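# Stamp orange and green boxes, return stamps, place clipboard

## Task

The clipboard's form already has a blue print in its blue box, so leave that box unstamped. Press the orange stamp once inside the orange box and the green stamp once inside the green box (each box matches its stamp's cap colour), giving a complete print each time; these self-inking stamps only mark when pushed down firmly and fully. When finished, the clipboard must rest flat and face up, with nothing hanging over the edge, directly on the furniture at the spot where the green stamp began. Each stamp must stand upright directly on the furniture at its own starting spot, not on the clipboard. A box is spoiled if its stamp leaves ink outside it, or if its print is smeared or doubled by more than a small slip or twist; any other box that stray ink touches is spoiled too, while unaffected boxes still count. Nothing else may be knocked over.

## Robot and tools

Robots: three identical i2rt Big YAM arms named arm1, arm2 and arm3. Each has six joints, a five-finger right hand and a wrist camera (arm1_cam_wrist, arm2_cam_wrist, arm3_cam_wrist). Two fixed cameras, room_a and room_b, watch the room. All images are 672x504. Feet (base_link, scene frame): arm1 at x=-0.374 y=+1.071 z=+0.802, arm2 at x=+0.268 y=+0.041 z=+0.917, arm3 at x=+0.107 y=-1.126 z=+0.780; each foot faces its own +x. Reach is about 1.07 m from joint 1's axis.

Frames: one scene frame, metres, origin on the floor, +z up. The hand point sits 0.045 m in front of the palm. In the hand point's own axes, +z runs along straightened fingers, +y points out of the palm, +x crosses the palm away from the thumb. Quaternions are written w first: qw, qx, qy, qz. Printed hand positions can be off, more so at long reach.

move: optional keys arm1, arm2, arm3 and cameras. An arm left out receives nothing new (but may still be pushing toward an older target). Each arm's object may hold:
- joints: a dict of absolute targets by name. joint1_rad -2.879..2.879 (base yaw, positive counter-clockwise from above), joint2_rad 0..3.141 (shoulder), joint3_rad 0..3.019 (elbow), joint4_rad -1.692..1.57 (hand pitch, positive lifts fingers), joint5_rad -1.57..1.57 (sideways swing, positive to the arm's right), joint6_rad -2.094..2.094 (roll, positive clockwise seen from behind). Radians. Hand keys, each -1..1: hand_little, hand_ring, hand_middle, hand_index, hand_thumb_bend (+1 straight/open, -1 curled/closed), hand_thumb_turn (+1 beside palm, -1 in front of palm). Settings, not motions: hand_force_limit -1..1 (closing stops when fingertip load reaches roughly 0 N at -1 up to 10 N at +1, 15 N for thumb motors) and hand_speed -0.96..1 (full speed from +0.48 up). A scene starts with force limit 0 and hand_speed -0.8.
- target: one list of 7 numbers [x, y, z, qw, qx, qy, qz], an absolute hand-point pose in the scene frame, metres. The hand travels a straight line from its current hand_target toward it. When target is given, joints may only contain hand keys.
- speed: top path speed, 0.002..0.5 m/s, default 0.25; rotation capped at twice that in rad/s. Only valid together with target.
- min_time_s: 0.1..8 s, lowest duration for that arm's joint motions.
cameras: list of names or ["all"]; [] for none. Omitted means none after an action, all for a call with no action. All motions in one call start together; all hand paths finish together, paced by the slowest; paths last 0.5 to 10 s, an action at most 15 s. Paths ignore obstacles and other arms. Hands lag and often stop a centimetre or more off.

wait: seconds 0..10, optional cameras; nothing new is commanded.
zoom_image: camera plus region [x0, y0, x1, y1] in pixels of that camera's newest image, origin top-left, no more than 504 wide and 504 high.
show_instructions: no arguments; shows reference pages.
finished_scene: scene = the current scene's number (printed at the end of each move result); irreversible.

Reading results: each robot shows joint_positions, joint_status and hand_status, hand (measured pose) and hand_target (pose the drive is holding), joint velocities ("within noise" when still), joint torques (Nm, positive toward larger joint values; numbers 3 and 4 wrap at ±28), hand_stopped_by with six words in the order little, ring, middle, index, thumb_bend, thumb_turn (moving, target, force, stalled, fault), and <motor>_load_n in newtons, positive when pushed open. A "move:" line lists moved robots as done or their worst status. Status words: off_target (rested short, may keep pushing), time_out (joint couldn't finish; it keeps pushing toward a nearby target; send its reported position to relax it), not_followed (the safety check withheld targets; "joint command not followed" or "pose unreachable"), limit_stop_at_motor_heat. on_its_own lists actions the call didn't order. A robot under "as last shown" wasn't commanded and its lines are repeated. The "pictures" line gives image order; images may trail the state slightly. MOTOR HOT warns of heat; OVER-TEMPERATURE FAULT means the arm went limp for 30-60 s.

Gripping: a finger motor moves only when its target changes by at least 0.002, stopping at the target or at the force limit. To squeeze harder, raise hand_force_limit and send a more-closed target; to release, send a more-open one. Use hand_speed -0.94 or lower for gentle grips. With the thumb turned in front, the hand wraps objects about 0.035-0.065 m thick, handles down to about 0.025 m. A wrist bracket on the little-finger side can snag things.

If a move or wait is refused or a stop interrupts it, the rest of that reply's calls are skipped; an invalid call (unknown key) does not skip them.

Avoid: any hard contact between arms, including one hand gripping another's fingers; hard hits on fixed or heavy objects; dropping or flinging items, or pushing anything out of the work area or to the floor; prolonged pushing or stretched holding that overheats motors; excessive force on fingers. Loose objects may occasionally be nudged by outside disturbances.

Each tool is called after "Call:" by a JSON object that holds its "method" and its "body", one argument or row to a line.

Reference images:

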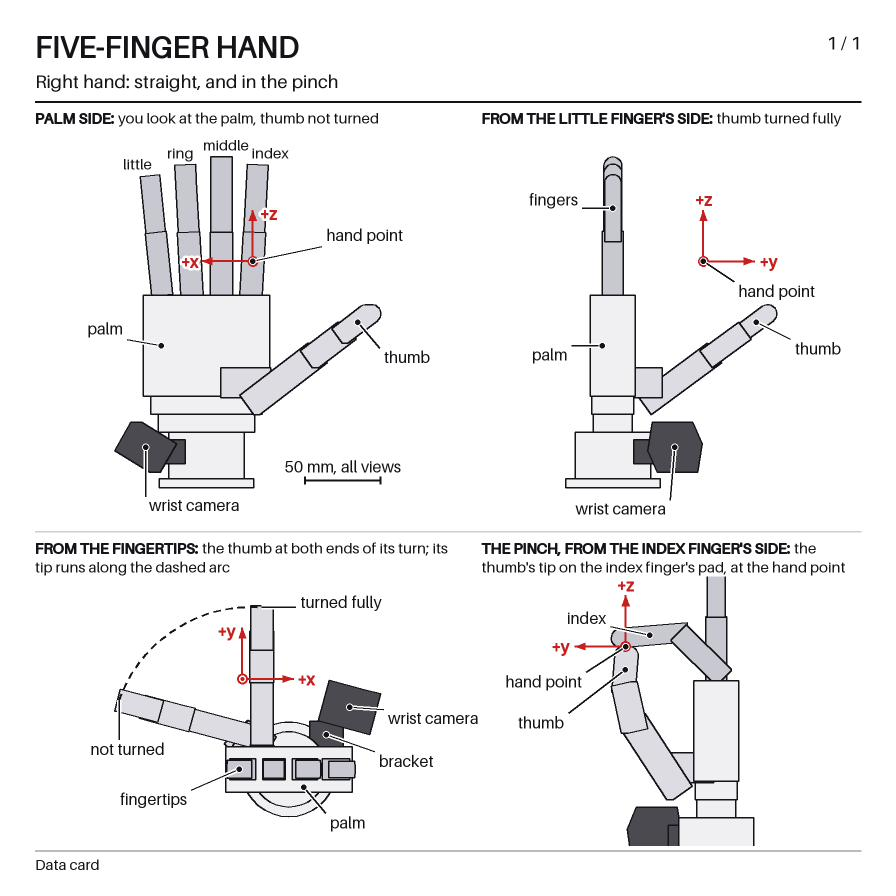

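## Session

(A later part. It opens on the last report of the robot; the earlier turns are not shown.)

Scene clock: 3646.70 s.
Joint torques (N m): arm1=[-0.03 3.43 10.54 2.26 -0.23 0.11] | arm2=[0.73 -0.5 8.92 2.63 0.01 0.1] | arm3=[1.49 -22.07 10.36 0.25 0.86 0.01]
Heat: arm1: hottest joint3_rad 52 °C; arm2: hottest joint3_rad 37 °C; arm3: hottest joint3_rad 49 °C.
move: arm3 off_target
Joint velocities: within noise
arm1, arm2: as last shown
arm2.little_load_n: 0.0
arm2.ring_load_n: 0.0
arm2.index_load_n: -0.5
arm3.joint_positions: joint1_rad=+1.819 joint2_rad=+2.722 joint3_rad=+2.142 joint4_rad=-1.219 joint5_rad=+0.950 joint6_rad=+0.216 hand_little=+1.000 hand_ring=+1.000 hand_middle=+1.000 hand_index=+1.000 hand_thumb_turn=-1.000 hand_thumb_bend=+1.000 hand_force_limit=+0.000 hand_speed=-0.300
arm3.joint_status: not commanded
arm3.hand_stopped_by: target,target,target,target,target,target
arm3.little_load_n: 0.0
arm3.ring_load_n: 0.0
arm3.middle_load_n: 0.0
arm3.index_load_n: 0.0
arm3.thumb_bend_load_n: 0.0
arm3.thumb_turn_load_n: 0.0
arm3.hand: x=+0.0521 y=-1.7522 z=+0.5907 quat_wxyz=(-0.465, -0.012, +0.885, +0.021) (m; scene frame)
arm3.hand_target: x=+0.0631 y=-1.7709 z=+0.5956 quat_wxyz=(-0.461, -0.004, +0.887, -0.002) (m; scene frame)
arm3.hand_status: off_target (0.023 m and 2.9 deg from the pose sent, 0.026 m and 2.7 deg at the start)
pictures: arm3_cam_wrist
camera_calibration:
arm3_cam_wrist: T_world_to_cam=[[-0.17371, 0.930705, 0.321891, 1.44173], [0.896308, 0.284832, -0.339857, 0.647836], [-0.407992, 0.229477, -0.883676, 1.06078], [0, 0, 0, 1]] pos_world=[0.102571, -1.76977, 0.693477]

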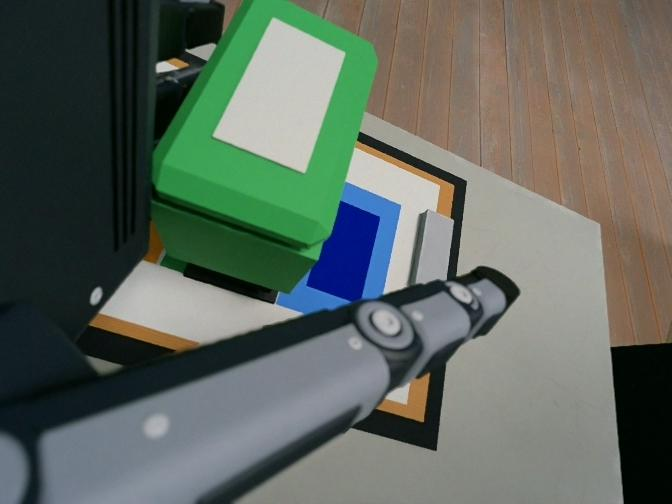

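Call:
{"method": "move", "body": {
  "arm3": {"joints": {"hand_little": 0.86, "hand_ring": 0.86, "hand_middle": 0.86, "hand_index": 0.86, "hand_force_limit": -0.7, "hand_speed": -0.9}},
  "cameras": []
}}

Call:
{"method": "move", "body": {
  "arm3": {"joints": {"hand_thumb_bend": -0.5, "hand_force_limit": -0.4, "hand_speed": -0.86}},
  "cameras": ["arm3_cam_wrist"]
}}

Call:
{"method": "zoom_image", "body": {
  "camera": "arm3_cam_wrist",
  "region": [130, 0, 480, 350]
}}

Scene clock: 3654.03 s.
Joint torques (N m): arm1=[-0.09 3.02 10.48 2.45 -0.24 0.11] | arm2=[0.67 -0.5 8.92 2.62 0.01 0.1] | arm3=[1.49 -22.07 10.48 0.24 0.86 0]
Heat: arm1: hottest joint3_rad 52 °C; arm2: hottest joint3_rad 37 °C; arm3: hottest joint3_rad 49 °C.
move: arm3 done
Joint velocities: within noise
arm1, arm2: as last shown
arm2.index_load_n: 0.0
arm2.thumb_turn_load_n: 0.5
arm3.joint_positions: joint1_rad=+1.819 joint2_rad=+2.722 joint3_rad=+2.142 joint4_rad=-1.219 joint5_rad=+0.950 joint6_rad=+0.216 hand_little=+0.860 hand_ring=+0.860 hand_middle=+0.860 hand_index=+0.860 hand_thumb_turn=-1.000 hand_thumb_bend=+1.000 hand_force_limit=-0.700 hand_speed=-0.900
arm3.joint_status: all done
arm3.hand_stopped_by: target,target,target,target,target,target
arm3.little_load_n: 0.0
arm3.ring_load_n: 0.5
arm3.middle_load_n: 0.0
arm3.index_load_n: 0.0
arm3.thumb_bend_load_n: 0.0
arm3.thumb_turn_load_n: 0.0
arm3.hand: x=+0.0522 y=-1.7524 z=+0.5908 quat_wxyz=(-0.465, -0.012, +0.885, +0.021) (m; scene frame)
arm3.hand_target: x=+0.0631 y=-1.7709 z=+0.5956 quat_wxyz=(-0.461, -0.004, +0.887, -0.002) (m; scene frame)
arm3.hand_status: not commanded
pictures: none
No camera images: "cameras" was empty.

Scene clock: 3660.27 s.
Joint torques (N m): arm1=[-0.03 3.43 10.44 2.47 -0.26 0.11] | arm2=[0.73 -0.5 8.91 2.63 0.01 0.09] | arm3=[1.49 -22.07 10.5 0.25 0.87 -0.02]
Heat: arm1: hottest joint3_rad 52 °C; arm2: hottest joint3_rad 37 °C; arm3: hottest joint3_rad 49 °C.
move: arm3 off_target
Joint velocities: within noise
arm1.joint_positions: joint1_rad=+1.491 joint2_rad=+0.614 joint3_rad=+1.322 joint4_rad=-1.165 joint5_rad=+0.001 joint6_rad=-1.311 hand_little=+1.000 hand_ring=+1.000 hand_middle=+1.000 hand_index=+1.000 hand_thumb_turn=+1.000 hand_thumb_bend=+1.000 hand_force_limit=+0.000 hand_speed=-0.800
arm1.joint_status: not commanded
arm1.hand_stopped_by: target,target,target,target,target,target
arm1.little_load_n: 0.0
arm1.ring_load_n: 0.0
arm1.middle_load_n: 0.0
arm1.index_load_n: 0.0
arm1.thumb_bend_load_n: 0.0
arm1.thumb_turn_load_n: 0.0
arm1.hand: x=-0.3025 y=+0.8150 z=+1.2963 quat_wxyz=(+0.219, +0.658, -0.535, +0.482) (m; scene frame)
arm1.hand_target: x=-0.3003 y=+0.8175 z=+1.3067 quat_wxyz=(+0.217, +0.653, -0.532, +0.494) (m; scene frame)
arm1.hand_status: not commanded
arm2.joint_positions: joint1_rad=+0.310 joint2_rad=+0.700 joint3_rad=+1.298 joint4_rad=-1.015 joint5_rad=+0.002 joint6_rad=-1.012 hand_little=+1.000 hand_ring=+1.000 hand_middle=+1.000 hand_index=+1.000 hand_thumb_turn=-1.000 hand_thumb_bend=+0.900 hand_force_limit=-0.600 hand_speed=-0.700
arm2.joint_status: not commanded
arm2.hand_stopped_by: target,target,target,target,target,target
arm2.little_load_n: 0.0
arm2.ring_load_n: 0.0
arm2.middle_load_n: 0.0
arm2.index_load_n: 0.0
arm2.thumb_bend_load_n: 0.0
arm2.thumb_turn_load_n: 0.0
arm2.hand: x=-0.0269 y=-0.0778 z=+1.3955 quat_wxyz=(+0.470, -0.028, -0.839, +0.271) (m; scene frame)
arm2.hand_target: x=-0.0294 y=-0.0769 z=+1.3993 quat_wxyz=(+0.476, -0.036, -0.834, +0.276) (m; scene frame)
arm2.hand_status: not commanded
arm3.joint_positions: joint1_rad=+1.819 joint2_rad=+2.722 joint3_rad=+2.142 joint4_rad=-1.219 joint5_rad=+0.950 joint6_rad=+0.218 hand_little=+0.860 hand_ring=+0.860 hand_middle=+0.860 hand_index=+0.860 hand_thumb_turn=-1.000 hand_thumb_bend=+0.159 hand_force_limit=-0.400 hand_speed=-0.860
arm3.joint_status: hand_thumb_bend off_target (ended at +0.159, target -0.500); the others done
arm3.hand_stopped_by: target,target,target,target,force,target
arm3.little_load_n: 0.0
arm3.ring_load_n: 0.0
arm3.middle_load_n: 0.0
arm3.index_load_n: 3.5
arm3.thumb_bend_load_n: 4.5
arm3.thumb_turn_load_n: 0.5
arm3.hand: x=+0.0523 y=-1.7524 z=+0.5906 quat_wxyz=(-0.465, -0.011, +0.885, +0.021) (m; scene frame)
arm3.hand_target: x=+0.0631 y=-1.7709 z=+0.5956 quat_wxyz=(-0.461, -0.004, +0.887, -0.002) (m; scene frame)
arm3.hand_status: not commanded
pictures: arm3_cam_wrist
camera_calibration:
arm3_cam_wrist: T_world_to_cam=[[-0.172318, 0.931787, 0.319499, 1.44525], [0.896713, 0.282629, -0.340628, 0.644455], [-0.407692, 0.227802, -0.884247, 1.0582], [0, 0, 0, 1]] pos_world=[0.102573, -1.76987, 0.693473]

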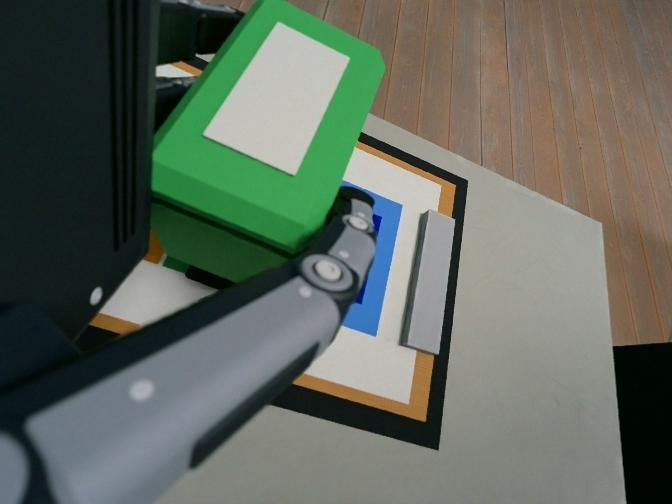

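Scaled by 1.440 from the camera's 672x504 image, which has a finer 960x720 frame.

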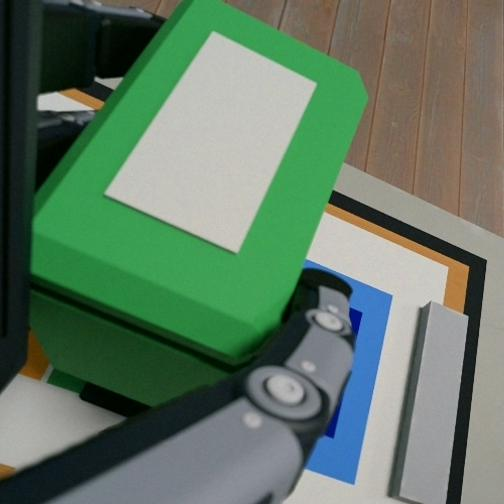

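Good contact. Strengthen.

Call:
{"method": "move", "body": {
  "arm3": {"joints": {"hand_thumb_bend": -0.7, "hand_force_limit": 0.8, "hand_speed": -0.88}},
  "cameras": []
}}

Call:
{"method": "move", "body": {
  "arm3": {"target": [0.062, -1.769, 0.70, -0.4617, -0.004, 0.887, -0.002], "speed": 0.08},
  "cameras": ["arm3_cam_wrist", "room_b"]
}}

Call:
{"method": "zoom_image", "body": {
  "camera": "room_b",
  "region": [80, 350, 150, 416]
}}

Scene clock: 3666.17 s.
Joint torques (N m): arm1=[-0.03 3.43 10.48 2.22 -0.24 0.13] | arm2=[0.62 -0.5 8.94 2.63 0.01 0.09] | arm3=[1.49 -22.01 10.51 0.24 0.86 -0.02]
Heat: arm1: hottest joint3_rad 52 °C; arm2: hottest joint3_rad 37 °C; arm3: hottest joint3_rad 48 °C.
move: arm3 off_target
Joint velocities: within noise
arm1, arm2: as last shown
arm2.thumb_turn_load_n: 0.5
arm3.joint_positions: joint1_rad=+1.819 joint2_rad=+2.722 joint3_rad=+2.142 joint4_rad=-1.219 joint5_rad=+0.950 joint6_rad=+0.218 hand_little=+0.860 hand_ring=+0.860 hand_middle=+0.860 hand_index=+0.860 hand_thumb_turn=-1.000 hand_thumb_bend=+0.133 hand_force_limit=+0.800 hand_speed=-0.880
arm3.joint_status: hand_thumb_bend off_target (ended at +0.133, target -0.700); the others done
arm3.hand_stopped_by: target,target,target,target,force,target
arm3.little_load_n: 0.0
arm3.ring_load_n: 0.0
arm3.middle_load_n: 0.0
arm3.index_load_n: 5.5
arm3.thumb_bend_load_n: 13.5
arm3.thumb_turn_load_n: -1.0
arm3.hand: x=+0.0523 y=-1.7524 z=+0.5906 quat_wxyz=(-0.465, -0.011, +0.885, +0.021) (m; scene frame)
arm3.hand_target: x=+0.0631 y=-1.7709 z=+0.5956 quat_wxyz=(-0.461, -0.004, +0.887, -0.002) (m; scene frame)
arm3.hand_status: not commanded
pictures: none
No camera images: "cameras" was empty.

Scene clock: 3668.13 s.
Joint torques (N m): arm1=[0.09 3.43 10.37 2.52 -0.17 0.2] | arm2=[0.62 -0.5 8.94 2.65 0.01 0.09] | arm3=[1.32 -25.99 6.87 -0.32 1.15 -0.03]
Heat: arm1: hottest joint3_rad 52 °C; arm2: hottest joint3_rad 37 °C; arm3: hottest joint3_rad 48 °C.
move: arm3 off_target
Joint velocities: within noise
arm1, arm2: as last shown
arm1.ring_load_n: 0.5
arm3.joint_positions: joint1_rad=+1.819 joint2_rad=+2.590 joint3_rad=+2.128 joint4_rad=-1.317 joint5_rad=+0.944 joint6_rad=+0.219 hand_little=+0.860 hand_ring=+0.860 hand_middle=+0.860 hand_index=+0.861 hand_thumb_turn=-1.000 hand_thumb_bend=+0.133 hand_force_limit=+0.800 hand_speed=-0.880
arm3.joint_status: not commanded
arm3.hand_stopped_by: target,target,target,target,force,target
arm3.little_load_n: 0.0
arm3.ring_load_n: 0.0
arm3.middle_load_n: 0.0
arm3.index_load_n: 5.5
arm3.thumb_bend_load_n: 14.0
arm3.thumb_turn_load_n: -1.0
arm3.hand: x=+0.0544 y=-1.7627 z=+0.6750 quat_wxyz=(-0.461, -0.006, +0.887, +0.013) (m; scene frame)
arm3.hand_target: x=+0.0618 y=-1.7689 z=+0.6995 quat_wxyz=(-0.462, -0.004, +0.887, -0.002) (m; scene frame)
arm3.hand_status: off_target (0.027 m and 1.7 deg from the pose sent, 0.111 m and 2.7 deg at the start)
pictures: arm3_cam_wrist, room_b
camera_calibration:
arm3_cam_wrist: T_world_to_cam=[[-0.173394, 0.937781, 0.300833, 1.45143], [0.899859, 0.274994, -0.338573, 0.659131], [-0.400234, 0.212001, -0.891554, 1.11268], [0, 0, 0, 1]] pos_world=[0.103875, -1.77827, 0.778538]

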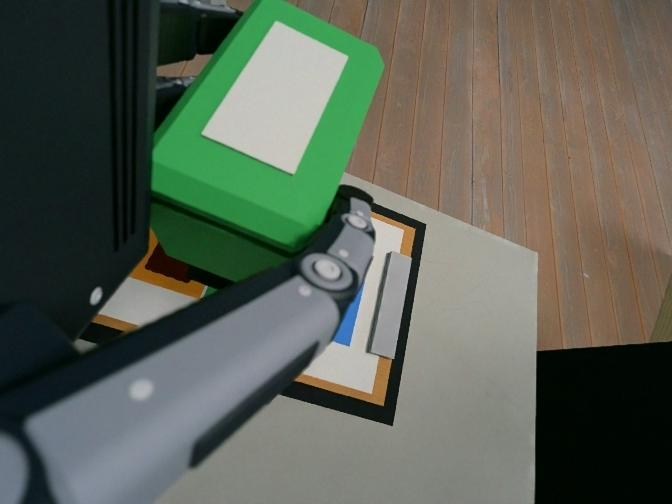

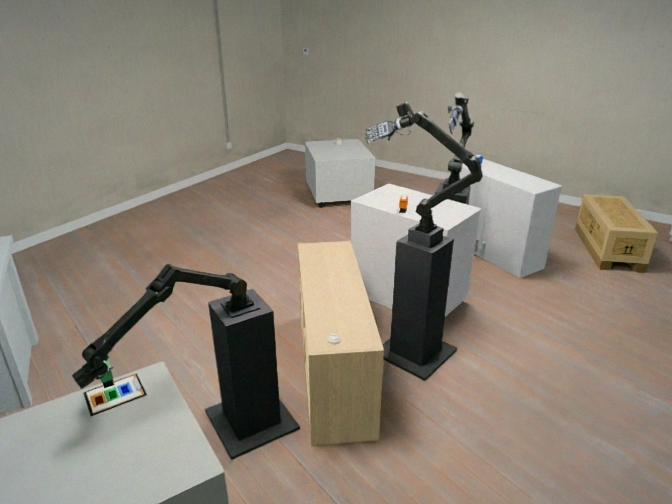

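Scaled by 7.200 from the camera's 672x504 image, which has a finer 960x720 frame.

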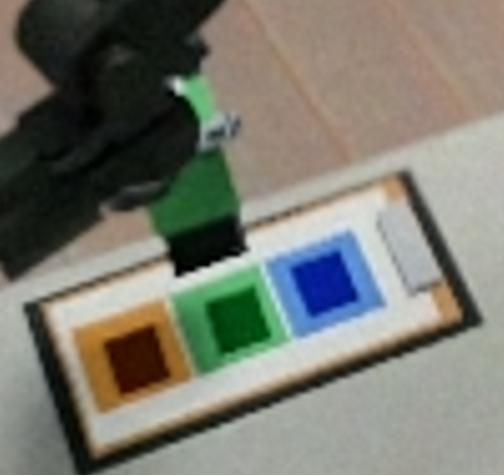

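Call:
{"method": "move", "body": {
  "arm3": {"target": [0.08, -1.72, 0.73, -0.4617, -0.004, 0.887, -0.002], "speed": 0.1},
  "cameras": []
}}

Call:
{"method": "move", "body": {
  "arm3": {"target": [0.125, -1.55, 0.70, -0.4617, -0.004, 0.887, -0.002], "speed": 0.12},
  "cameras": ["arm3_cam_wrist", "room_b"]
}}

Call:
{"method": "zoom_image", "body": {
  "camera": "room_b",
  "region": [80, 340, 180, 416]
}}

Scene clock: 3678.17 s.
Joint torques (N m): arm1=[-0.67 3.84 10.65 2.48 -0.21 0.11] | arm2=[0.62 -0.44 8.95 2.61 0.01 0.09] | arm3=[1.26 -23.88 6.69 0.29 1.08 -0.03]
Heat: arm1: hottest joint3_rad 52 °C; arm2: hottest joint3_rad 37 °C; arm3: hottest joint3_rad 48 °C.
move: arm3 off_target
Joint velocities: within noise
arm1, arm2: as last shown
arm1.ring_load_n: 0.0
arm3.joint_positions: joint1_rad=+1.858 joint2_rad=+2.423 joint3_rad=+1.892 joint4_rad=-1.313 joint5_rad=+0.938 joint6_rad=+0.281 hand_little=+0.860 hand_ring=+0.860 hand_middle=+0.860 hand_index=+0.861 hand_thumb_turn=-1.000 hand_thumb_bend=+0.133 hand_force_limit=+0.800 hand_speed=-0.880
arm3.joint_status: not commanded
arm3.hand_stopped_by: target,target,target,target,force,target
arm3.little_load_n: 0.0
arm3.ring_load_n: 0.0
arm3.middle_load_n: 0.5
arm3.index_load_n: 5.5
arm3.thumb_bend_load_n: 14.0
arm3.thumb_turn_load_n: -0.5
arm3.hand: x=+0.0731 y=-1.7122 z=+0.7123 quat_wxyz=(-0.463, -0.010, +0.886, +0.018) (m; scene frame)
arm3.hand_target: x=+0.0800 y=-1.7198 z=+0.7299 quat_wxyz=(-0.462, -0.004, +0.887, -0.002) (m; scene frame)
arm3.hand_status: off_target (0.021 m and 2.4 deg from the pose sent, 0.074 m and 1.7 deg at the start)
pictures: none
No camera images: "cameras" was empty.

Scene clock: 3680.43 s.
Joint torques (N m): arm1=[-0.97 3.55 10.44 2.4 -0.26 0.13] | arm2=[0.73 -0.62 8.92 2.62 0.01 0.09] | arm3=[1.32 -18.78 4.4 -0.05 1.01 -0.03]
Heat: arm1: hottest joint3_rad 52 °C; arm2: hottest joint3_rad 37 °C; arm3: hottest joint3_rad 48 °C.
move: arm3 off_target
Joint velocities: arm1=[within noise] | arm2=[within noise] | arm3=[-0.015 -0.015 -0.046 -0.022 0.022 -0.051]
arm1, arm2: as last shown
arm3.joint_positions: joint1_rad=+2.003 joint2_rad=+2.184 joint3_rad=+1.306 joint4_rad=-1.142 joint5_rad=+0.891 joint6_rad=+0.508 hand_little=+0.860 hand_ring=+0.860 hand_middle=+0.860 hand_index=+0.861 hand_thumb_turn=-1.000 hand_thumb_bend=+0.133 hand_force_limit=+0.800 hand_speed=-0.880
arm3.joint_status: not commanded
arm3.hand_stopped_by: target,target,target,target,force,target
arm3.little_load_n: 0.0
arm3.ring_load_n: 0.0
arm3.middle_load_n: 0.0
arm3.index_load_n: 5.5
arm3.thumb_bend_load_n: 14.0
arm3.thumb_turn_load_n: -1.0
arm3.hand: x=+0.1190 y=-1.5442 z=+0.6888 quat_wxyz=(-0.465, -0.008, +0.885, +0.016) (m; scene frame)
arm3.hand_target: x=+0.1249 y=-1.5499 z=+0.6999 quat_wxyz=(-0.462, -0.004, +0.887, -0.002) (m; scene frame)
arm3.hand_status: off_target (0.014 m and 2.1 deg from the pose sent, 0.171 m and 2.4 deg at the start)
pictures: arm3_cam_wrist, room_b
camera_calibration:
arm3_cam_wrist: T_world_to_cam=[[-0.171621, 0.935444, 0.309015, 1.24414], [0.896789, 0.278188, -0.344065, 0.554626], [-0.407818, 0.218073, -0.886639, 1.11137], [0, 0, 0, 1]] pos_world=[0.169374, -1.56047, 0.791756]

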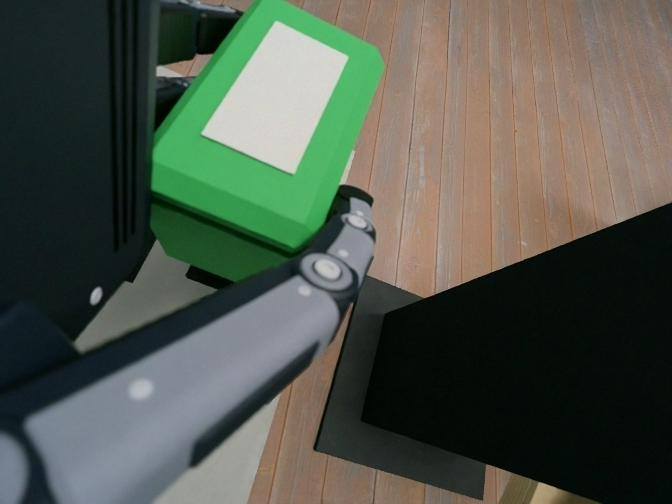

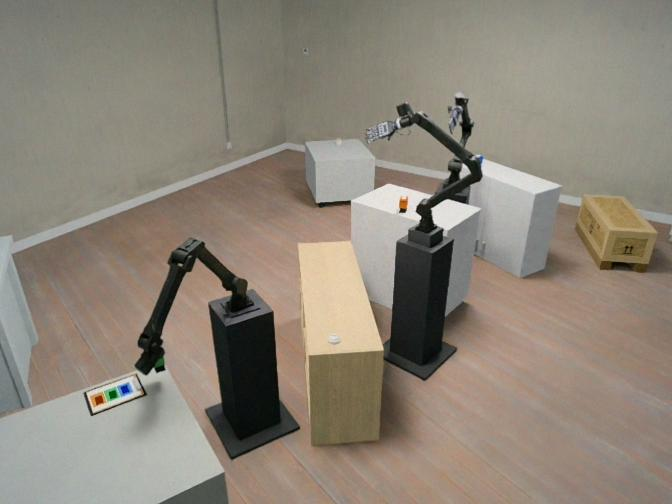

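Scaled by 5.040 from the camera's 672x504 image, which has a finer 960x720 frame.

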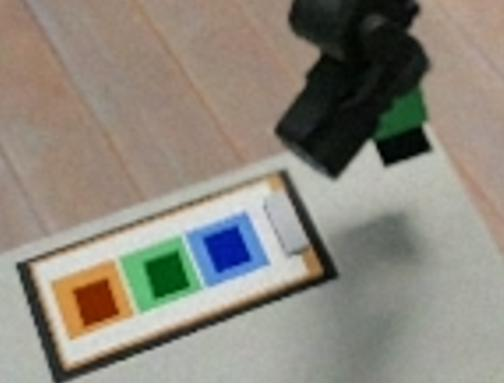

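Call:
{"method": "move", "body": {
  "arm3": {"target": [0.125, -1.55, 0.62, -0.4617, -0.004, 0.887, -0.002], "speed": 0.08},
  "cameras": ["room_b"]
}}

Call:
{"method": "zoom_image", "body": {
  "camera": "room_b",
  "region": [120, 340, 190, 410]
}}

Scene clock: 3685.27 s.
Joint torques (N m): arm1=[0.15 3.84 10.52 2.29 -0.22 0.14] | arm2=[0.67 -0.5 8.94 2.61 0.01 0.09] | arm3=[1.32 -16.44 5.29 -0.03 1 -0.03]
Heat: arm1: hottest joint3_rad 52 °C; arm2: hottest joint3_rad 37 °C; arm3: hottest joint3_rad 47 °C.
move: arm3 off_target
Joint velocities: within noise
arm1, arm2: as last shown
arm3.joint_positions: joint1_rad=+2.003 joint2_rad=+2.318 joint3_rad=+1.306 joint4_rad=-1.001 joint5_rad=+0.891 joint6_rad=+0.508 hand_little=+0.860 hand_ring=+0.860 hand_middle=+0.860 hand_index=+0.861 hand_thumb_turn=-1.000 hand_thumb_bend=+0.133 hand_force_limit=+0.800 hand_speed=-0.880
arm3.joint_status: not commanded
arm3.hand_stopped_by: target,target,target,target,force,target
arm3.little_load_n: 0.0
arm3.ring_load_n: 0.0
arm3.middle_load_n: 0.0
arm3.index_load_n: 5.5
arm3.thumb_bend_load_n: 14.0
arm3.thumb_turn_load_n: -1.0
arm3.hand: x=+0.1171 y=-1.5381 z=+0.6187 quat_wxyz=(-0.464, -0.006, +0.886, +0.013) (m; scene frame)
arm3.hand_target: x=+0.1250 y=-1.5499 z=+0.6203 quat_wxyz=(-0.462, -0.004, +0.887, -0.002) (m; scene frame)
arm3.hand_status: off_target (0.014 m and 1.8 deg from the pose sent, 0.069 m and 2.1 deg at the start)
pictures: room_b

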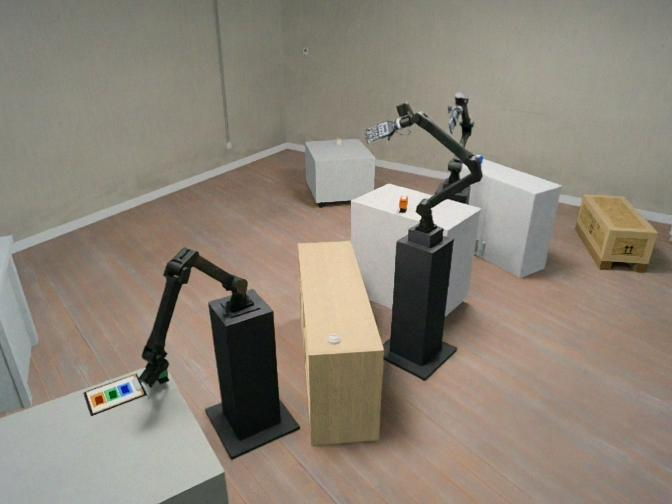

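Scaled by 7.200 from the camera's 672x504 image, which has a finer 960x720 frame.

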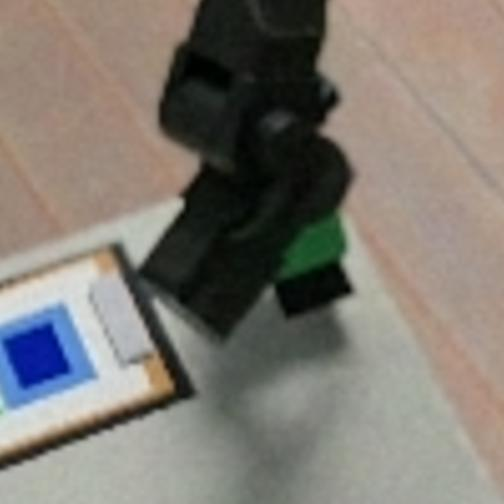

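Call:
{"method": "move", "body": {
  "arm3": {"target": [0.125, -1.552, 0.592, -0.4617, -0.004, 0.887, -0.002], "speed": 0.05},
  "cameras": []
}}

Call:
{"method": "move", "body": {
  "arm3": {"target": [0.125, -1.552, 0.574, -0.4617, -0.004, 0.887, -0.002], "speed": 0.04},
  "cameras": ["room_b", "arm3_cam_wrist"]
}}

Call:
{"method": "zoom_image", "body": {
  "camera": "room_b",
  "region": [120, 340, 190, 410]
}}

Scene clock: 3690.60 s.
Joint torques (N m): arm1=[0.15 3.55 10.55 2.47 -0.22 0.12] | arm2=[0.67 -0.5 8.95 2.61 0 0.1] | arm3=[1.2 -16.67 5.83 -0.01 1.03 -0.05]
Heat: arm1: hottest joint3_rad 52 °C; arm2: hottest joint3_rad 37 °C; arm3: hottest joint3_rad 46 °C.
move: arm3 off_target
Joint velocities: within noise
arm1, arm2: as last shown
arm3.joint_positions: joint1_rad=+2.003 joint2_rad=+2.380 joint3_rad=+1.321 joint4_rad=-0.962 joint5_rad=+0.891 joint6_rad=+0.508 hand_little=+0.860 hand_ring=+0.860 hand_middle=+0.860 hand_index=+0.861 hand_thumb_turn=-1.000 hand_thumb_bend=+0.133 hand_force_limit=+0.800 hand_speed=-0.880
arm3.joint_status: not commanded
arm3.hand_stopped_by: target,target,target,target,force,target
arm3.little_load_n: 0.0
arm3.ring_load_n: 0.5
arm3.middle_load_n: 0.0
arm3.index_load_n: 5.5
arm3.thumb_bend_load_n: 13.5
arm3.thumb_turn_load_n: -0.5
arm3.hand: x=+0.1161 y=-1.5350 z=+0.5913 quat_wxyz=(-0.465, -0.008, +0.885, +0.016) (m; scene frame)
arm3.hand_target: x=+0.1250 y=-1.5516 z=+0.5924 quat_wxyz=(-0.462, -0.004, +0.887, -0.002) (m; scene frame)
arm3.hand_status: off_target (0.019 m and 2.2 deg from the pose sent, 0.031 m and 1.8 deg at the start)
pictures: none
No camera images: "cameras" was empty.

Scene clock: 3691.57 s.
Joint torques (N m): arm1=[0.15 3.66 10.48 2.39 -0.22 0.09] | arm2=[0.79 -0.5 8.95 2.63 0.01 0.1] | arm3=[1.14 -15.21 6.04 0.32 0.9 -0.05]
Heat: arm1: hottest joint3_rad 52 °C; arm2: hottest joint3_rad 37 °C; arm3: hottest joint3_rad 46 °C.
move: arm3 off_target
Joint velocities: within noise
arm1, arm2: as last shown
arm1.ring_load_n: 0.5
arm3.joint_positions: joint1_rad=+2.005 joint2_rad=+2.401 joint3_rad=+1.333 joint4_rad=-0.945 joint5_rad=+0.894 joint6_rad=+0.508 hand_little=+0.860 hand_ring=+0.860 hand_middle=+0.860 hand_index=+0.861 hand_thumb_turn=-1.000 hand_thumb_bend=+0.133 hand_force_limit=+0.800 hand_speed=-0.880
arm3.joint_status: not commanded
arm3.hand_stopped_by: target,target,target,target,force,target
arm3.little_load_n: 0.5
arm3.ring_load_n: 0.0
arm3.middle_load_n: 0.0
arm3.index_load_n: 4.0
arm3.thumb_bend_load_n: 13.5
arm3.thumb_turn_load_n: -1.5
arm3.hand: x=+0.1173 y=-1.5381 z=+0.5820 quat_wxyz=(-0.465, -0.007, +0.885, +0.012) (m; scene frame)
arm3.hand_target: x=+0.1251 y=-1.5517 z=+0.5746 quat_wxyz=(-0.461, -0.004, +0.887, -0.002) (m; scene frame)
arm3.hand_status: off_target (0.018 m and 1.7 deg from the pose sent, 0.026 m and 2.2 deg at the start)
pictures: arm3_cam_wrist, room_b
camera_calibration:
arm3_cam_wrist: T_world_to_cam=[[-0.173642, 0.937237, 0.302382, 1.27796], [0.895997, 0.277778, -0.346452, 0.518534], [-0.408703, 0.210775, -0.887995, 1.00432], [0, 0, 0, 1]] pos_world=[0.167771, -1.55347, 0.685046]

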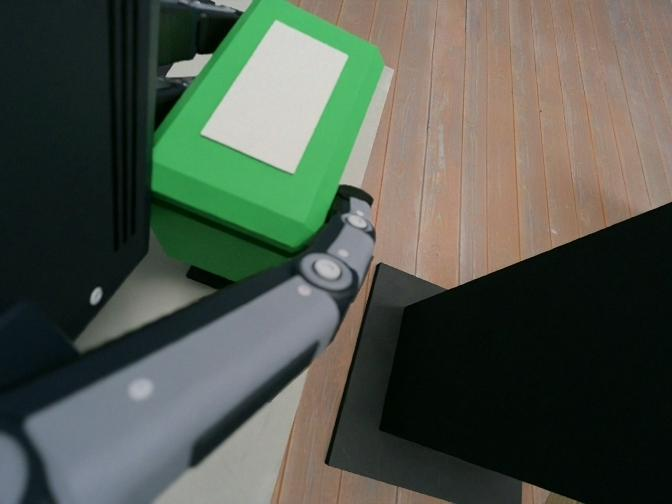

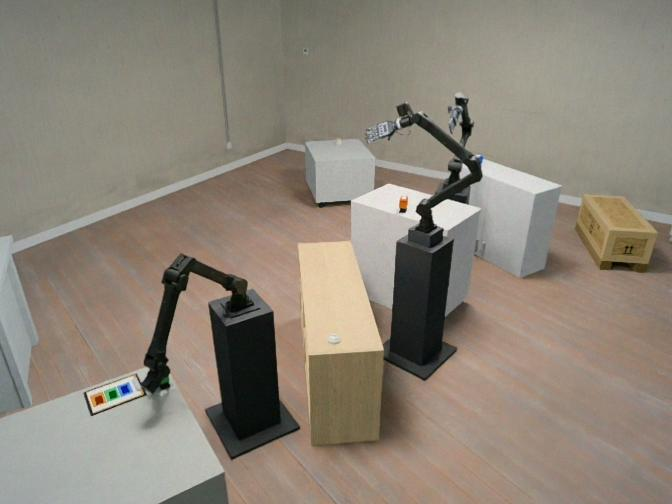

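Scaled by 7.200 from the camera's 672x504 image, which has a finer 960x720 frame.

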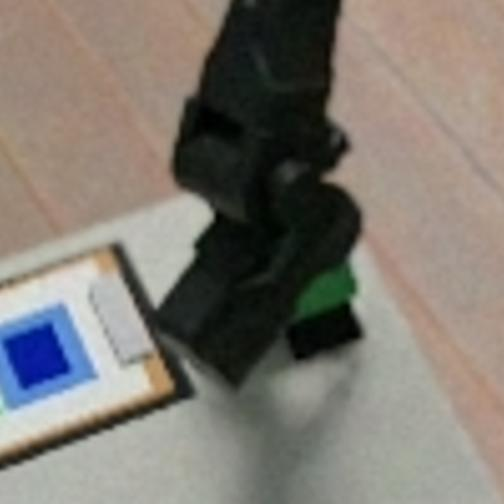

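Call:
{"method": "move", "body": {
  "arm3": {"target": [0.125, -1.552, 0.562, -0.4617, -0.004, 0.887, -0.002], "speed": 0.04},
  "cameras": []
}}

Call:
{"method": "move", "body": {
  "arm3": {"joints": {"hand_thumb_bend": 1.0, "hand_speed": -0.75}},
  "cameras": ["arm3_cam_wrist", "room_b"]
}}

Call:
{"method": "zoom_image", "body": {
  "camera": "room_b",
  "region": [120, 340, 190, 410]
}}

Scene clock: 3698.83 s.
Joint torques (N m): arm1=[-0.32 3.14 10.55 2.4 -0.26 0.13] | arm2=[0.67 -0.44 8.94 2.62 0.01 0.09] | arm3=[1.14 -14.15 5.83 0.87 0.61 -0.04]
Heat: arm1: hottest joint3_rad 52 °C; arm2: hottest joint3_rad 37 °C; arm3: hottest joint3_rad 46 °C.
move: arm3 off_target
Joint velocities: within noise
arm1.joint_positions: joint1_rad=+1.491 joint2_rad=+0.614 joint3_rad=+1.322 joint4_rad=-1.165 joint5_rad=+0.001 joint6_rad=-1.311 hand_little=+1.000 hand_ring=+1.000 hand_middle=+1.000 hand_index=+1.000 hand_thumb_turn=+1.000 hand_thumb_bend=+1.000 hand_force_limit=+0.000 hand_speed=-0.800
arm1.joint_status: not commanded
arm1.hand_stopped_by: target,target,target,target,target,target
arm1.little_load_n: 0.0
arm1.ring_load_n: 0.0
arm1.middle_load_n: 0.0
arm1.index_load_n: 0.0
arm1.thumb_bend_load_n: 0.0
arm1.thumb_turn_load_n: 0.0
arm1.hand: x=-0.3025 y=+0.8150 z=+1.2963 quat_wxyz=(+0.219, +0.658, -0.535, +0.482) (m; scene frame)
arm1.hand_target: x=-0.3003 y=+0.8175 z=+1.3067 quat_wxyz=(+0.217, +0.653, -0.532, +0.494) (m; scene frame)
arm1.hand_status: not commanded
arm2.joint_positions: joint1_rad=+0.310 joint2_rad=+0.700 joint3_rad=+1.298 joint4_rad=-1.015 joint5_rad=+0.002 joint6_rad=-1.012 hand_little=+1.000 hand_ring=+1.000 hand_middle=+1.000 hand_index=+1.000 hand_thumb_turn=-1.000 hand_thumb_bend=+0.900 hand_force_limit=-0.600 hand_speed=-0.700
arm2.joint_status: not commanded
arm2.hand_stopped_by: target,target,target,target,target,target
arm2.little_load_n: 0.0
arm2.ring_load_n: 0.0
arm2.middle_load_n: 0.0
arm2.index_load_n: 0.0
arm2.thumb_bend_load_n: 0.0
arm2.thumb_turn_load_n: 0.0
arm2.hand: x=-0.0269 y=-0.0778 z=+1.3955 quat_wxyz=(+0.470, -0.028, -0.839, +0.271) (m; scene frame)
arm2.hand_target: x=-0.0294 y=-0.0769 z=+1.3993 quat_wxyz=(+0.476, -0.036, -0.834, +0.276) (m; scene frame)
arm2.hand_status: not commanded
arm3.joint_positions: joint1_rad=+2.005 joint2_rad=+2.412 joint3_rad=+1.345 joint4_rad=-0.942 joint5_rad=+0.900 joint6_rad=+0.507 hand_little=+0.860 hand_ring=+0.860 hand_middle=+0.860 hand_index=+0.860 hand_thumb_turn=-1.000 hand_thumb_bend=+0.133 hand_force_limit=+0.800 hand_speed=-0.880
arm3.joint_status: not commanded
arm3.hand_stopped_by: target,target,target,target,force,target
arm3.little_load_n: 0.0
arm3.ring_load_n: 0.0
arm3.middle_load_n: 0.0
arm3.index_load_n: 0.0
arm3.thumb_bend_load_n: 7.5
arm3.thumb_turn_load_n: -1.0
arm3.hand: x=+0.1174 y=-1.5420 z=+0.5787 quat_wxyz=(-0.467, -0.008, +0.884, +0.009) (m; scene frame)
arm3.hand_target: x=+0.1249 y=-1.5513 z=+0.5627 quat_wxyz=(-0.462, -0.004, +0.887, -0.002) (m; scene frame)
arm3.hand_status: off_target (0.021 m and 1.5 deg from the pose sent, 0.026 m and 1.7 deg at the start)
pictures: none
No camera images: "cameras" was empty.

Scene clock: 3701.73 s.
Joint torques (N m): arm1=[-0.56 3.37 10.66 2.36 -0.25 0.08] | arm2=[0.73 -0.5 8.92 2.62 0.01 0.09] | arm3=[0.85 -15.33 5.04 0.18 0.7 -0.04]
Heat: arm1: hottest joint3_rad 52 °C; arm2: hottest joint3_rad 37 °C; arm3: hottest joint3_rad 45 °C.
move: arm3 done
Joint velocities: within noise
arm1, arm2: as last shown
arm3.joint_positions: joint1_rad=+2.007 joint2_rad=+2.425 joint3_rad=+1.356 joint4_rad=-0.925 joint5_rad=+0.898 joint6_rad=+0.507 hand_little=+0.860 hand_ring=+0.860 hand_middle=+0.860 hand_index=+0.860 hand_thumb_turn=-1.000 hand_thumb_bend=+1.000 hand_force_limit=+0.800 hand_speed=-0.750
arm3.joint_status: all done
arm3.hand_stopped_by: target,target,target,target,target,target
arm3.little_load_n: 0.0
arm3.ring_load_n: 0.0
arm3.middle_load_n: 0.0
arm3.index_load_n: 0.0
arm3.thumb_bend_load_n: 0.0
arm3.thumb_turn_load_n: 0.5
arm3.hand: x=+0.1201 y=-1.5464 z=+0.5718 quat_wxyz=(-0.464, -0.005, +0.886, +0.003) (m; scene frame)
arm3.hand_target: x=+0.1248 y=-1.5513 z=+0.5627 quat_wxyz=(-0.462, -0.004, +0.887, -0.002) (m; scene frame)
arm3.hand_status: not commanded
pictures: arm3_cam_wrist, room_b
camera_calibration:
arm3_cam_wrist: T_world_to_cam=[[-0.178871, 0.941587, 0.285342, 1.30636], [0.895248, 0.276057, -0.349747, 0.514142], [-0.408088, 0.192892, -0.892332, 0.973021], [0, 0, 0, 1]] pos_world=[0.170463, -1.55968, 0.675317]

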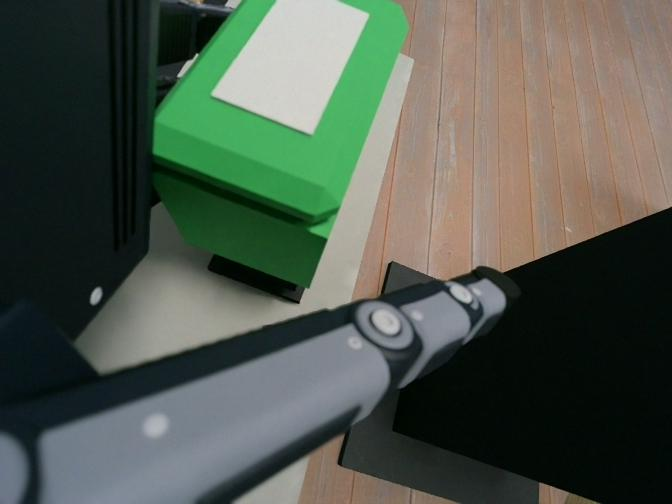

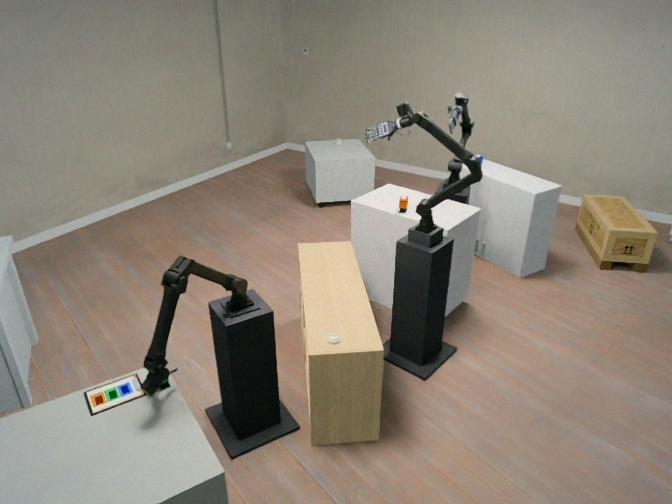

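Scaled by 7.200 from the camera's 672x504 image, which has a finer 960x720 frame.

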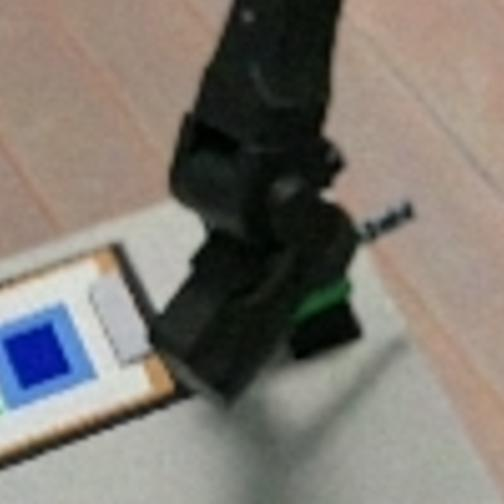

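Call:
{"method": "move", "body": {
  "arm3": {"target": [0.125, -1.560, 0.578, -0.4617, -0.004, 0.887, -0.002], "speed": 0.04, "joints": {"hand_little": 1, "hand_ring": 1, "hand_middle": 1, "hand_index": 1, "hand_speed": -0.8}},
  "cameras": ["arm3_cam_wrist"]
}}

Call:
{"method": "move", "body": {
  "arm3": {"target": [0.125, -1.560, 0.76, -0.4617, -0.004, 0.887, -0.002], "speed": 0.1},
  "cameras": ["arm3_cam_wrist", "room_b"]
}}

Call:
{"method": "zoom_image", "body": {
  "camera": "room_b",
  "region": [80, 340, 190, 416]
}}

Scene clock: 3708.30 s.
Joint torques (N m): arm1=[0.03 3.55 10.61 2.39 -0.22 0.18] | arm2=[0.73 -0.5 8.92 2.63 0 0.09] | arm3=[0.56 -17.32 5.75 -0.7 0.8 -0.12]
Heat: arm1: hottest joint3_rad 52 °C; arm2: hottest joint3_rad 37 °C; arm3: hottest joint3_rad 45 °C.
move: arm3 off_target
Joint velocities: within noise
arm1, arm2: as last shown
arm3.joint_positions: joint1_rad=+2.007 joint2_rad=+2.425 joint3_rad=+1.358 joint4_rad=-0.935 joint5_rad=+0.898 joint6_rad=+0.507 hand_little=+1.000 hand_ring=+1.000 hand_middle=+1.000 hand_index=+1.000 hand_thumb_turn=-1.000 hand_thumb_bend=+1.000 hand_force_limit=+0.800 hand_speed=-0.800
arm3.joint_status: all done
arm3.hand_stopped_by: target,target,target,target,target,target
arm3.little_load_n: 0.0
arm3.ring_load_n: 0.0
arm3.middle_load_n: 0.0
arm3.index_load_n: 0.0
arm3.thumb_bend_load_n: 0.0
arm3.thumb_turn_load_n: 0.0
arm3.hand: x=+0.1199 y=-1.5457 z=+0.5733 quat_wxyz=(-0.465, -0.007, +0.885, +0.006) (m; scene frame)
arm3.hand_target: x=+0.1249 y=-1.5598 z=+0.5782 quat_wxyz=(-0.462, -0.004, +0.887, -0.002) (m; scene frame)
arm3.hand_status: off_target (0.016 m and 1.1 deg from the pose sent, 0.016 m and 0.6 deg at the start)
pictures: arm3_cam_wrist
camera_calibration:
arm3_cam_wrist: T_world_to_cam=[[-0.178217, 0.939481, 0.292599, 1.2979], [0.894422, 0.278622, -0.349827, 0.518819], [-0.410181, 0.199361, -0.889948, 0.982976], [0, 0, 0, 1]] pos_world=[0.170463, -1.55988, 0.67653]

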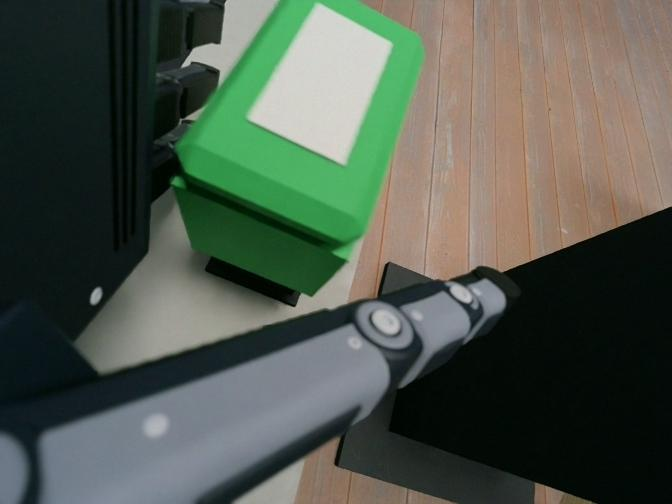

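Scene clock: 3710.77 s.
Joint torques (N m): arm1=[0.03 3.31 10.54 2.28 -0.26 0.12] | arm2=[0.73 -0.5 8.95 2.62 0.01 0.09] | arm3=[0.56 -17.26 5.97 -0.62 0.8 -0.12]
Heat: arm1: hottest joint3_rad 52 °C; arm2: hottest joint3_rad 37 °C; arm3: hottest joint3_rad 44 °C.
move: arm3 done
Joint velocities: within noise
arm1, arm2: as last shown
arm1.index_load_n: 0.5
arm3.joint_positions: joint1_rad=+2.007 joint2_rad=+2.076 joint3_rad=+1.339 joint4_rad=-1.254 joint5_rad=+0.898 joint6_rad=+0.507 hand_little=+1.000 hand_ring=+1.000 hand_middle=+1.000 hand_index=+1.000 hand_thumb_turn=-1.000 hand_thumb_bend=+1.000 hand_force_limit=+0.800 hand_speed=-0.800
arm3.joint_status: not commanded
arm3.hand_stopped_by: target,target,target,target,target,target
arm3.little_load_n: 0.0
arm3.ring_load_n: 0.0
arm3.middle_load_n: 0.0
arm3.index_load_n: 0.0
arm3.thumb_bend_load_n: 0.0
arm3.thumb_turn_load_n: 0.0
arm3.hand: x=+0.1237 y=-1.5576 z=+0.7508 quat_wxyz=(-0.464, -0.005, +0.886, +0.001) (m; scene frame)
arm3.hand_target: x=+0.1249 y=-1.5600 z=+0.7599 quat_wxyz=(-0.462, -0.004, +0.887, -0.002) (m; scene frame)
arm3.hand_status: done (0.010 m and 0.5 deg from the pose sent, 0.187 m and 1.1 deg at the start)
pictures: arm3_cam_wrist, room_b
camera_calibration:
arm3_cam_wrist: T_world_to_cam=[[-0.179191, 0.942528, 0.282012, 1.27056], [0.8956, 0.274916, -0.349746, 0.574768], [-0.407175, 0.189899, -0.893391, 1.13232], [0, 0, 0, 1]] pos_world=[0.173963, -1.57058, 0.854311]

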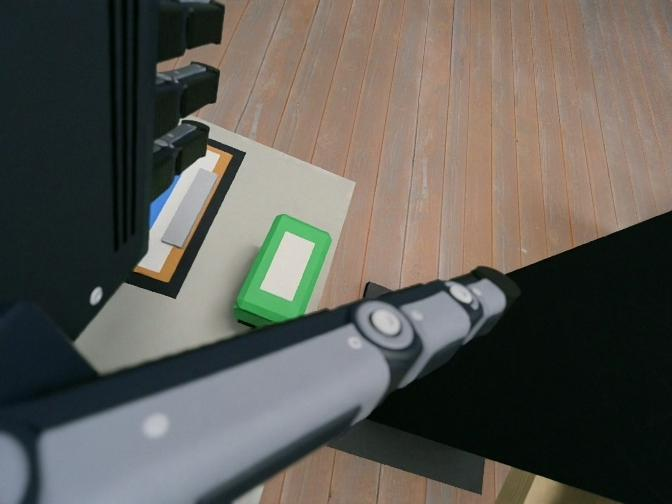

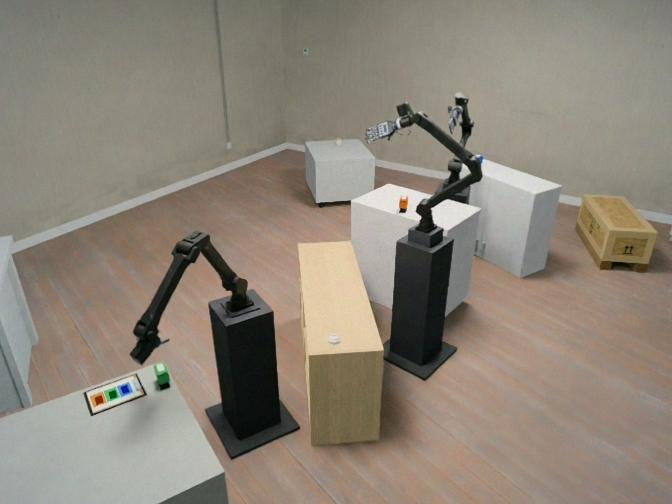

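Scaled by 4.582 from the camera's 672x504 image, which has a finer 960x720 frame.

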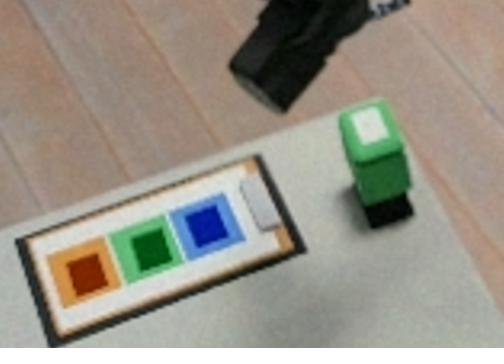

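Call:
{"method": "move", "body": {
  "arm3": {"target": [0.06, -1.60, 0.84, 0, 0.4, 0.9165, 0], "speed": 0.25},
  "cameras": []
}}

Call:
{"method": "move", "body": {
  "arm3": {"target": [-0.03, -1.62, 0.82, 0, 0.7071, 0.7071, 0], "speed": 0.25},
  "cameras": ["arm3_cam_wrist"]
}}

Call:
{"method": "zoom_image", "body": {
  "camera": "arm3_cam_wrist",
  "region": [180, 60, 520, 360]
}}

Scene clock: 3719.23 s.
Joint torques (N m): arm1=[-0.26 2.26 10.62 2.4 -0.18 0.13] | arm2=[0.73 -0.5 8.95 2.63 0 0.1] | arm3=[-0.15 -16.15 7.05 0.95 0.01 0.05]
Heat: arm1: hottest joint3_rad 52 °C; arm2: hottest joint3_rad 37 °C; arm3: hottest joint3_rad 44 °C.
move: arm3 done
Joint velocities: within noise
arm1, arm2: as last shown
arm1.index_load_n: 0.0
arm1.thumb_bend_load_n: 0.5
arm2.middle_load_n: -0.5
arm2.thumb_turn_load_n: 0.5
arm3.joint_positions: joint1_rad=+1.479 joint2_rad=+1.783 joint3_rad=+1.326 joint4_rad=-1.144 joint5_rad=+0.005 joint6_rad=+0.592 hand_little=+1.000 hand_ring=+1.000 hand_middle=+1.000 hand_index=+1.000 hand_thumb_turn=-1.000 hand_thumb_bend=+1.000 hand_force_limit=+0.800 hand_speed=-0.800
arm3.joint_status: not commanded
arm3.hand_stopped_by: target,target,target,target,target,target
arm3.little_load_n: 0.0
arm3.ring_load_n: 0.0
arm3.middle_load_n: 0.0
arm3.index_load_n: -0.5
arm3.thumb_bend_load_n: -0.5
arm3.thumb_turn_load_n: -0.5
arm3.hand: x=+0.0638 y=-1.5973 z=+0.8318 quat_wxyz=(-0.004, +0.392, +0.920, +0.013) (m; scene frame)
arm3.hand_target: x=+0.0601 y=-1.5999 z=+0.8400 quat_wxyz=(+0.000, +0.400, +0.917, +0.000) (m; scene frame)
arm3.hand_status: done (0.009 m and 1.9 deg from the pose sent, 0.118 m and 71.8 deg at the start)
pictures: none
No camera images: "cameras" was empty.

Scene clock: 3721.67 s.
Joint torques (N m): arm1=[0.15 2.9 10.54 2.41 -0.21 0.15] | arm2=[0.62 -0.56 8.94 2.62 0.01 0.09] | arm3=[-0.26 -14.51 6.98 0.88 0.13 0.06]
Heat: arm1: hottest joint3_rad 52 °C; arm2: hottest joint3_rad 37 °C; arm3: hottest joint3_rad 44 °C.
move: arm3 done
Joint velocities: within noise
arm1, arm2: as last shown
arm1.thumb_bend_load_n: 0.0
arm2.middle_load_n: 0.0
arm2.thumb_turn_load_n: 0.0
arm3.joint_positions: joint1_rad=+1.302 joint2_rad=+1.783 joint3_rad=+1.296 joint4_rad=-1.094 joint5_rad=+0.003 joint6_rad=+1.161 hand_little=+1.000 hand_ring=+1.000 hand_middle=+1.000 hand_index=+1.000 hand_thumb_turn=-1.000 hand_thumb_bend=+1.000 hand_force_limit=+0.800 hand_speed=-0.800
arm3.joint_status: not commanded
arm3.hand_stopped_by: target,target,target,target,target,target
arm3.little_load_n: 0.0
arm3.ring_load_n: 0.0
arm3.middle_load_n: 0.0
arm3.index_load_n: 0.0
arm3.thumb_bend_load_n: 0.0
arm3.thumb_turn_load_n: 0.0
arm3.hand: x=-0.0244 y=-1.6199 z=+0.8204 quat_wxyz=(-0.002, +0.700, +0.714, +0.004) (m; scene frame)
arm3.hand_target: x=-0.0300 y=-1.6200 z=+0.8200 quat_wxyz=(+0.000, +0.707, +0.707, +0.000) (m; scene frame)
arm3.hand_status: done (0.006 m and 1.2 deg from the pose sent, 0.097 m and 43.9 deg at the start)
pictures: arm3_cam_wrist
camera_calibration:
arm3_cam_wrist: T_world_to_cam=[[0.939159, 0.342877, 0.0204037, 0.553738], [0.280223, -0.79919, 0.531762, -1.72923], [0.198635, -0.493691, -0.846648, 0.0151033], [0, 0, 0, 1]] pos_world=[-0.0384775, -1.56439, 0.921029]

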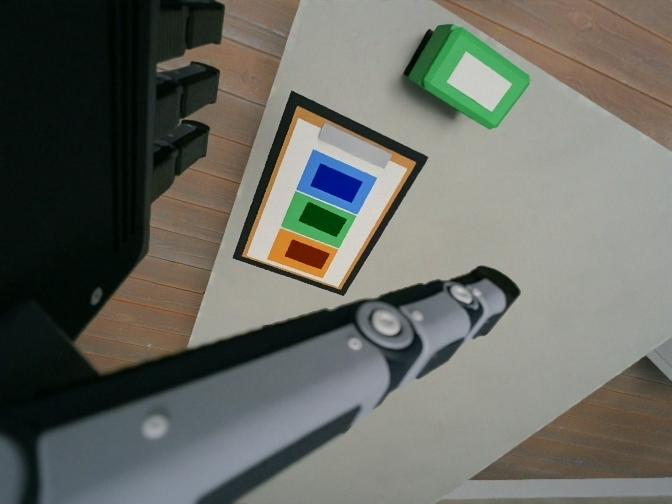

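Scaled by 1.482 from the camera's 672x504 image, which has a finer 960x720 frame.

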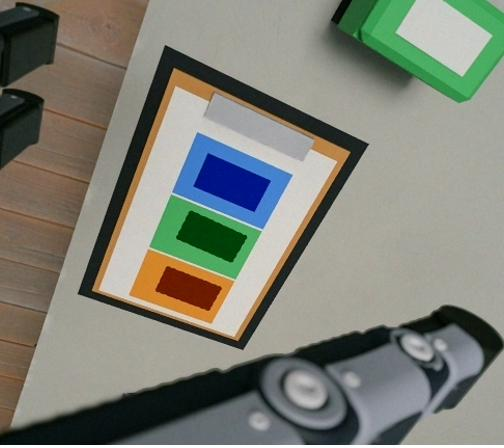

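Call:
{"method": "zoom_image", "body": {
  "camera": "arm3_cam_wrist",
  "region": [225, 130, 395, 300]
}}

Call:
{"method": "zoom_image", "body": {
  "camera": "arm3_cam_wrist",
  "region": [190, 80, 330, 220]
}}

Scaled by 2.965 from the camera's 672x504 image, which has a finer 960x720 frame.

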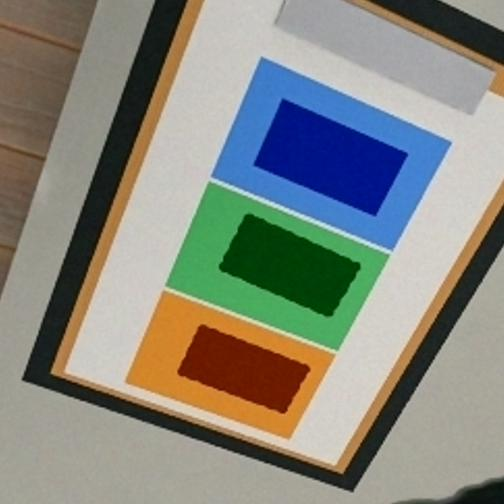

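Scaled by 3.600 from the camera's 672x504 image, which has a finer 960x720 frame.

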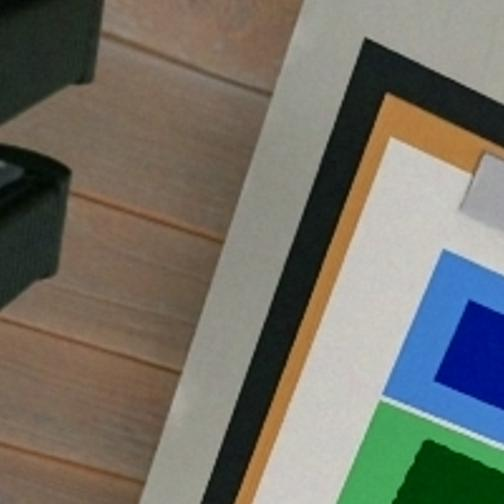

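Call:
{"method": "finished_scene", "body": {
  "scene": 1
}}

The scene is finished: the task was done.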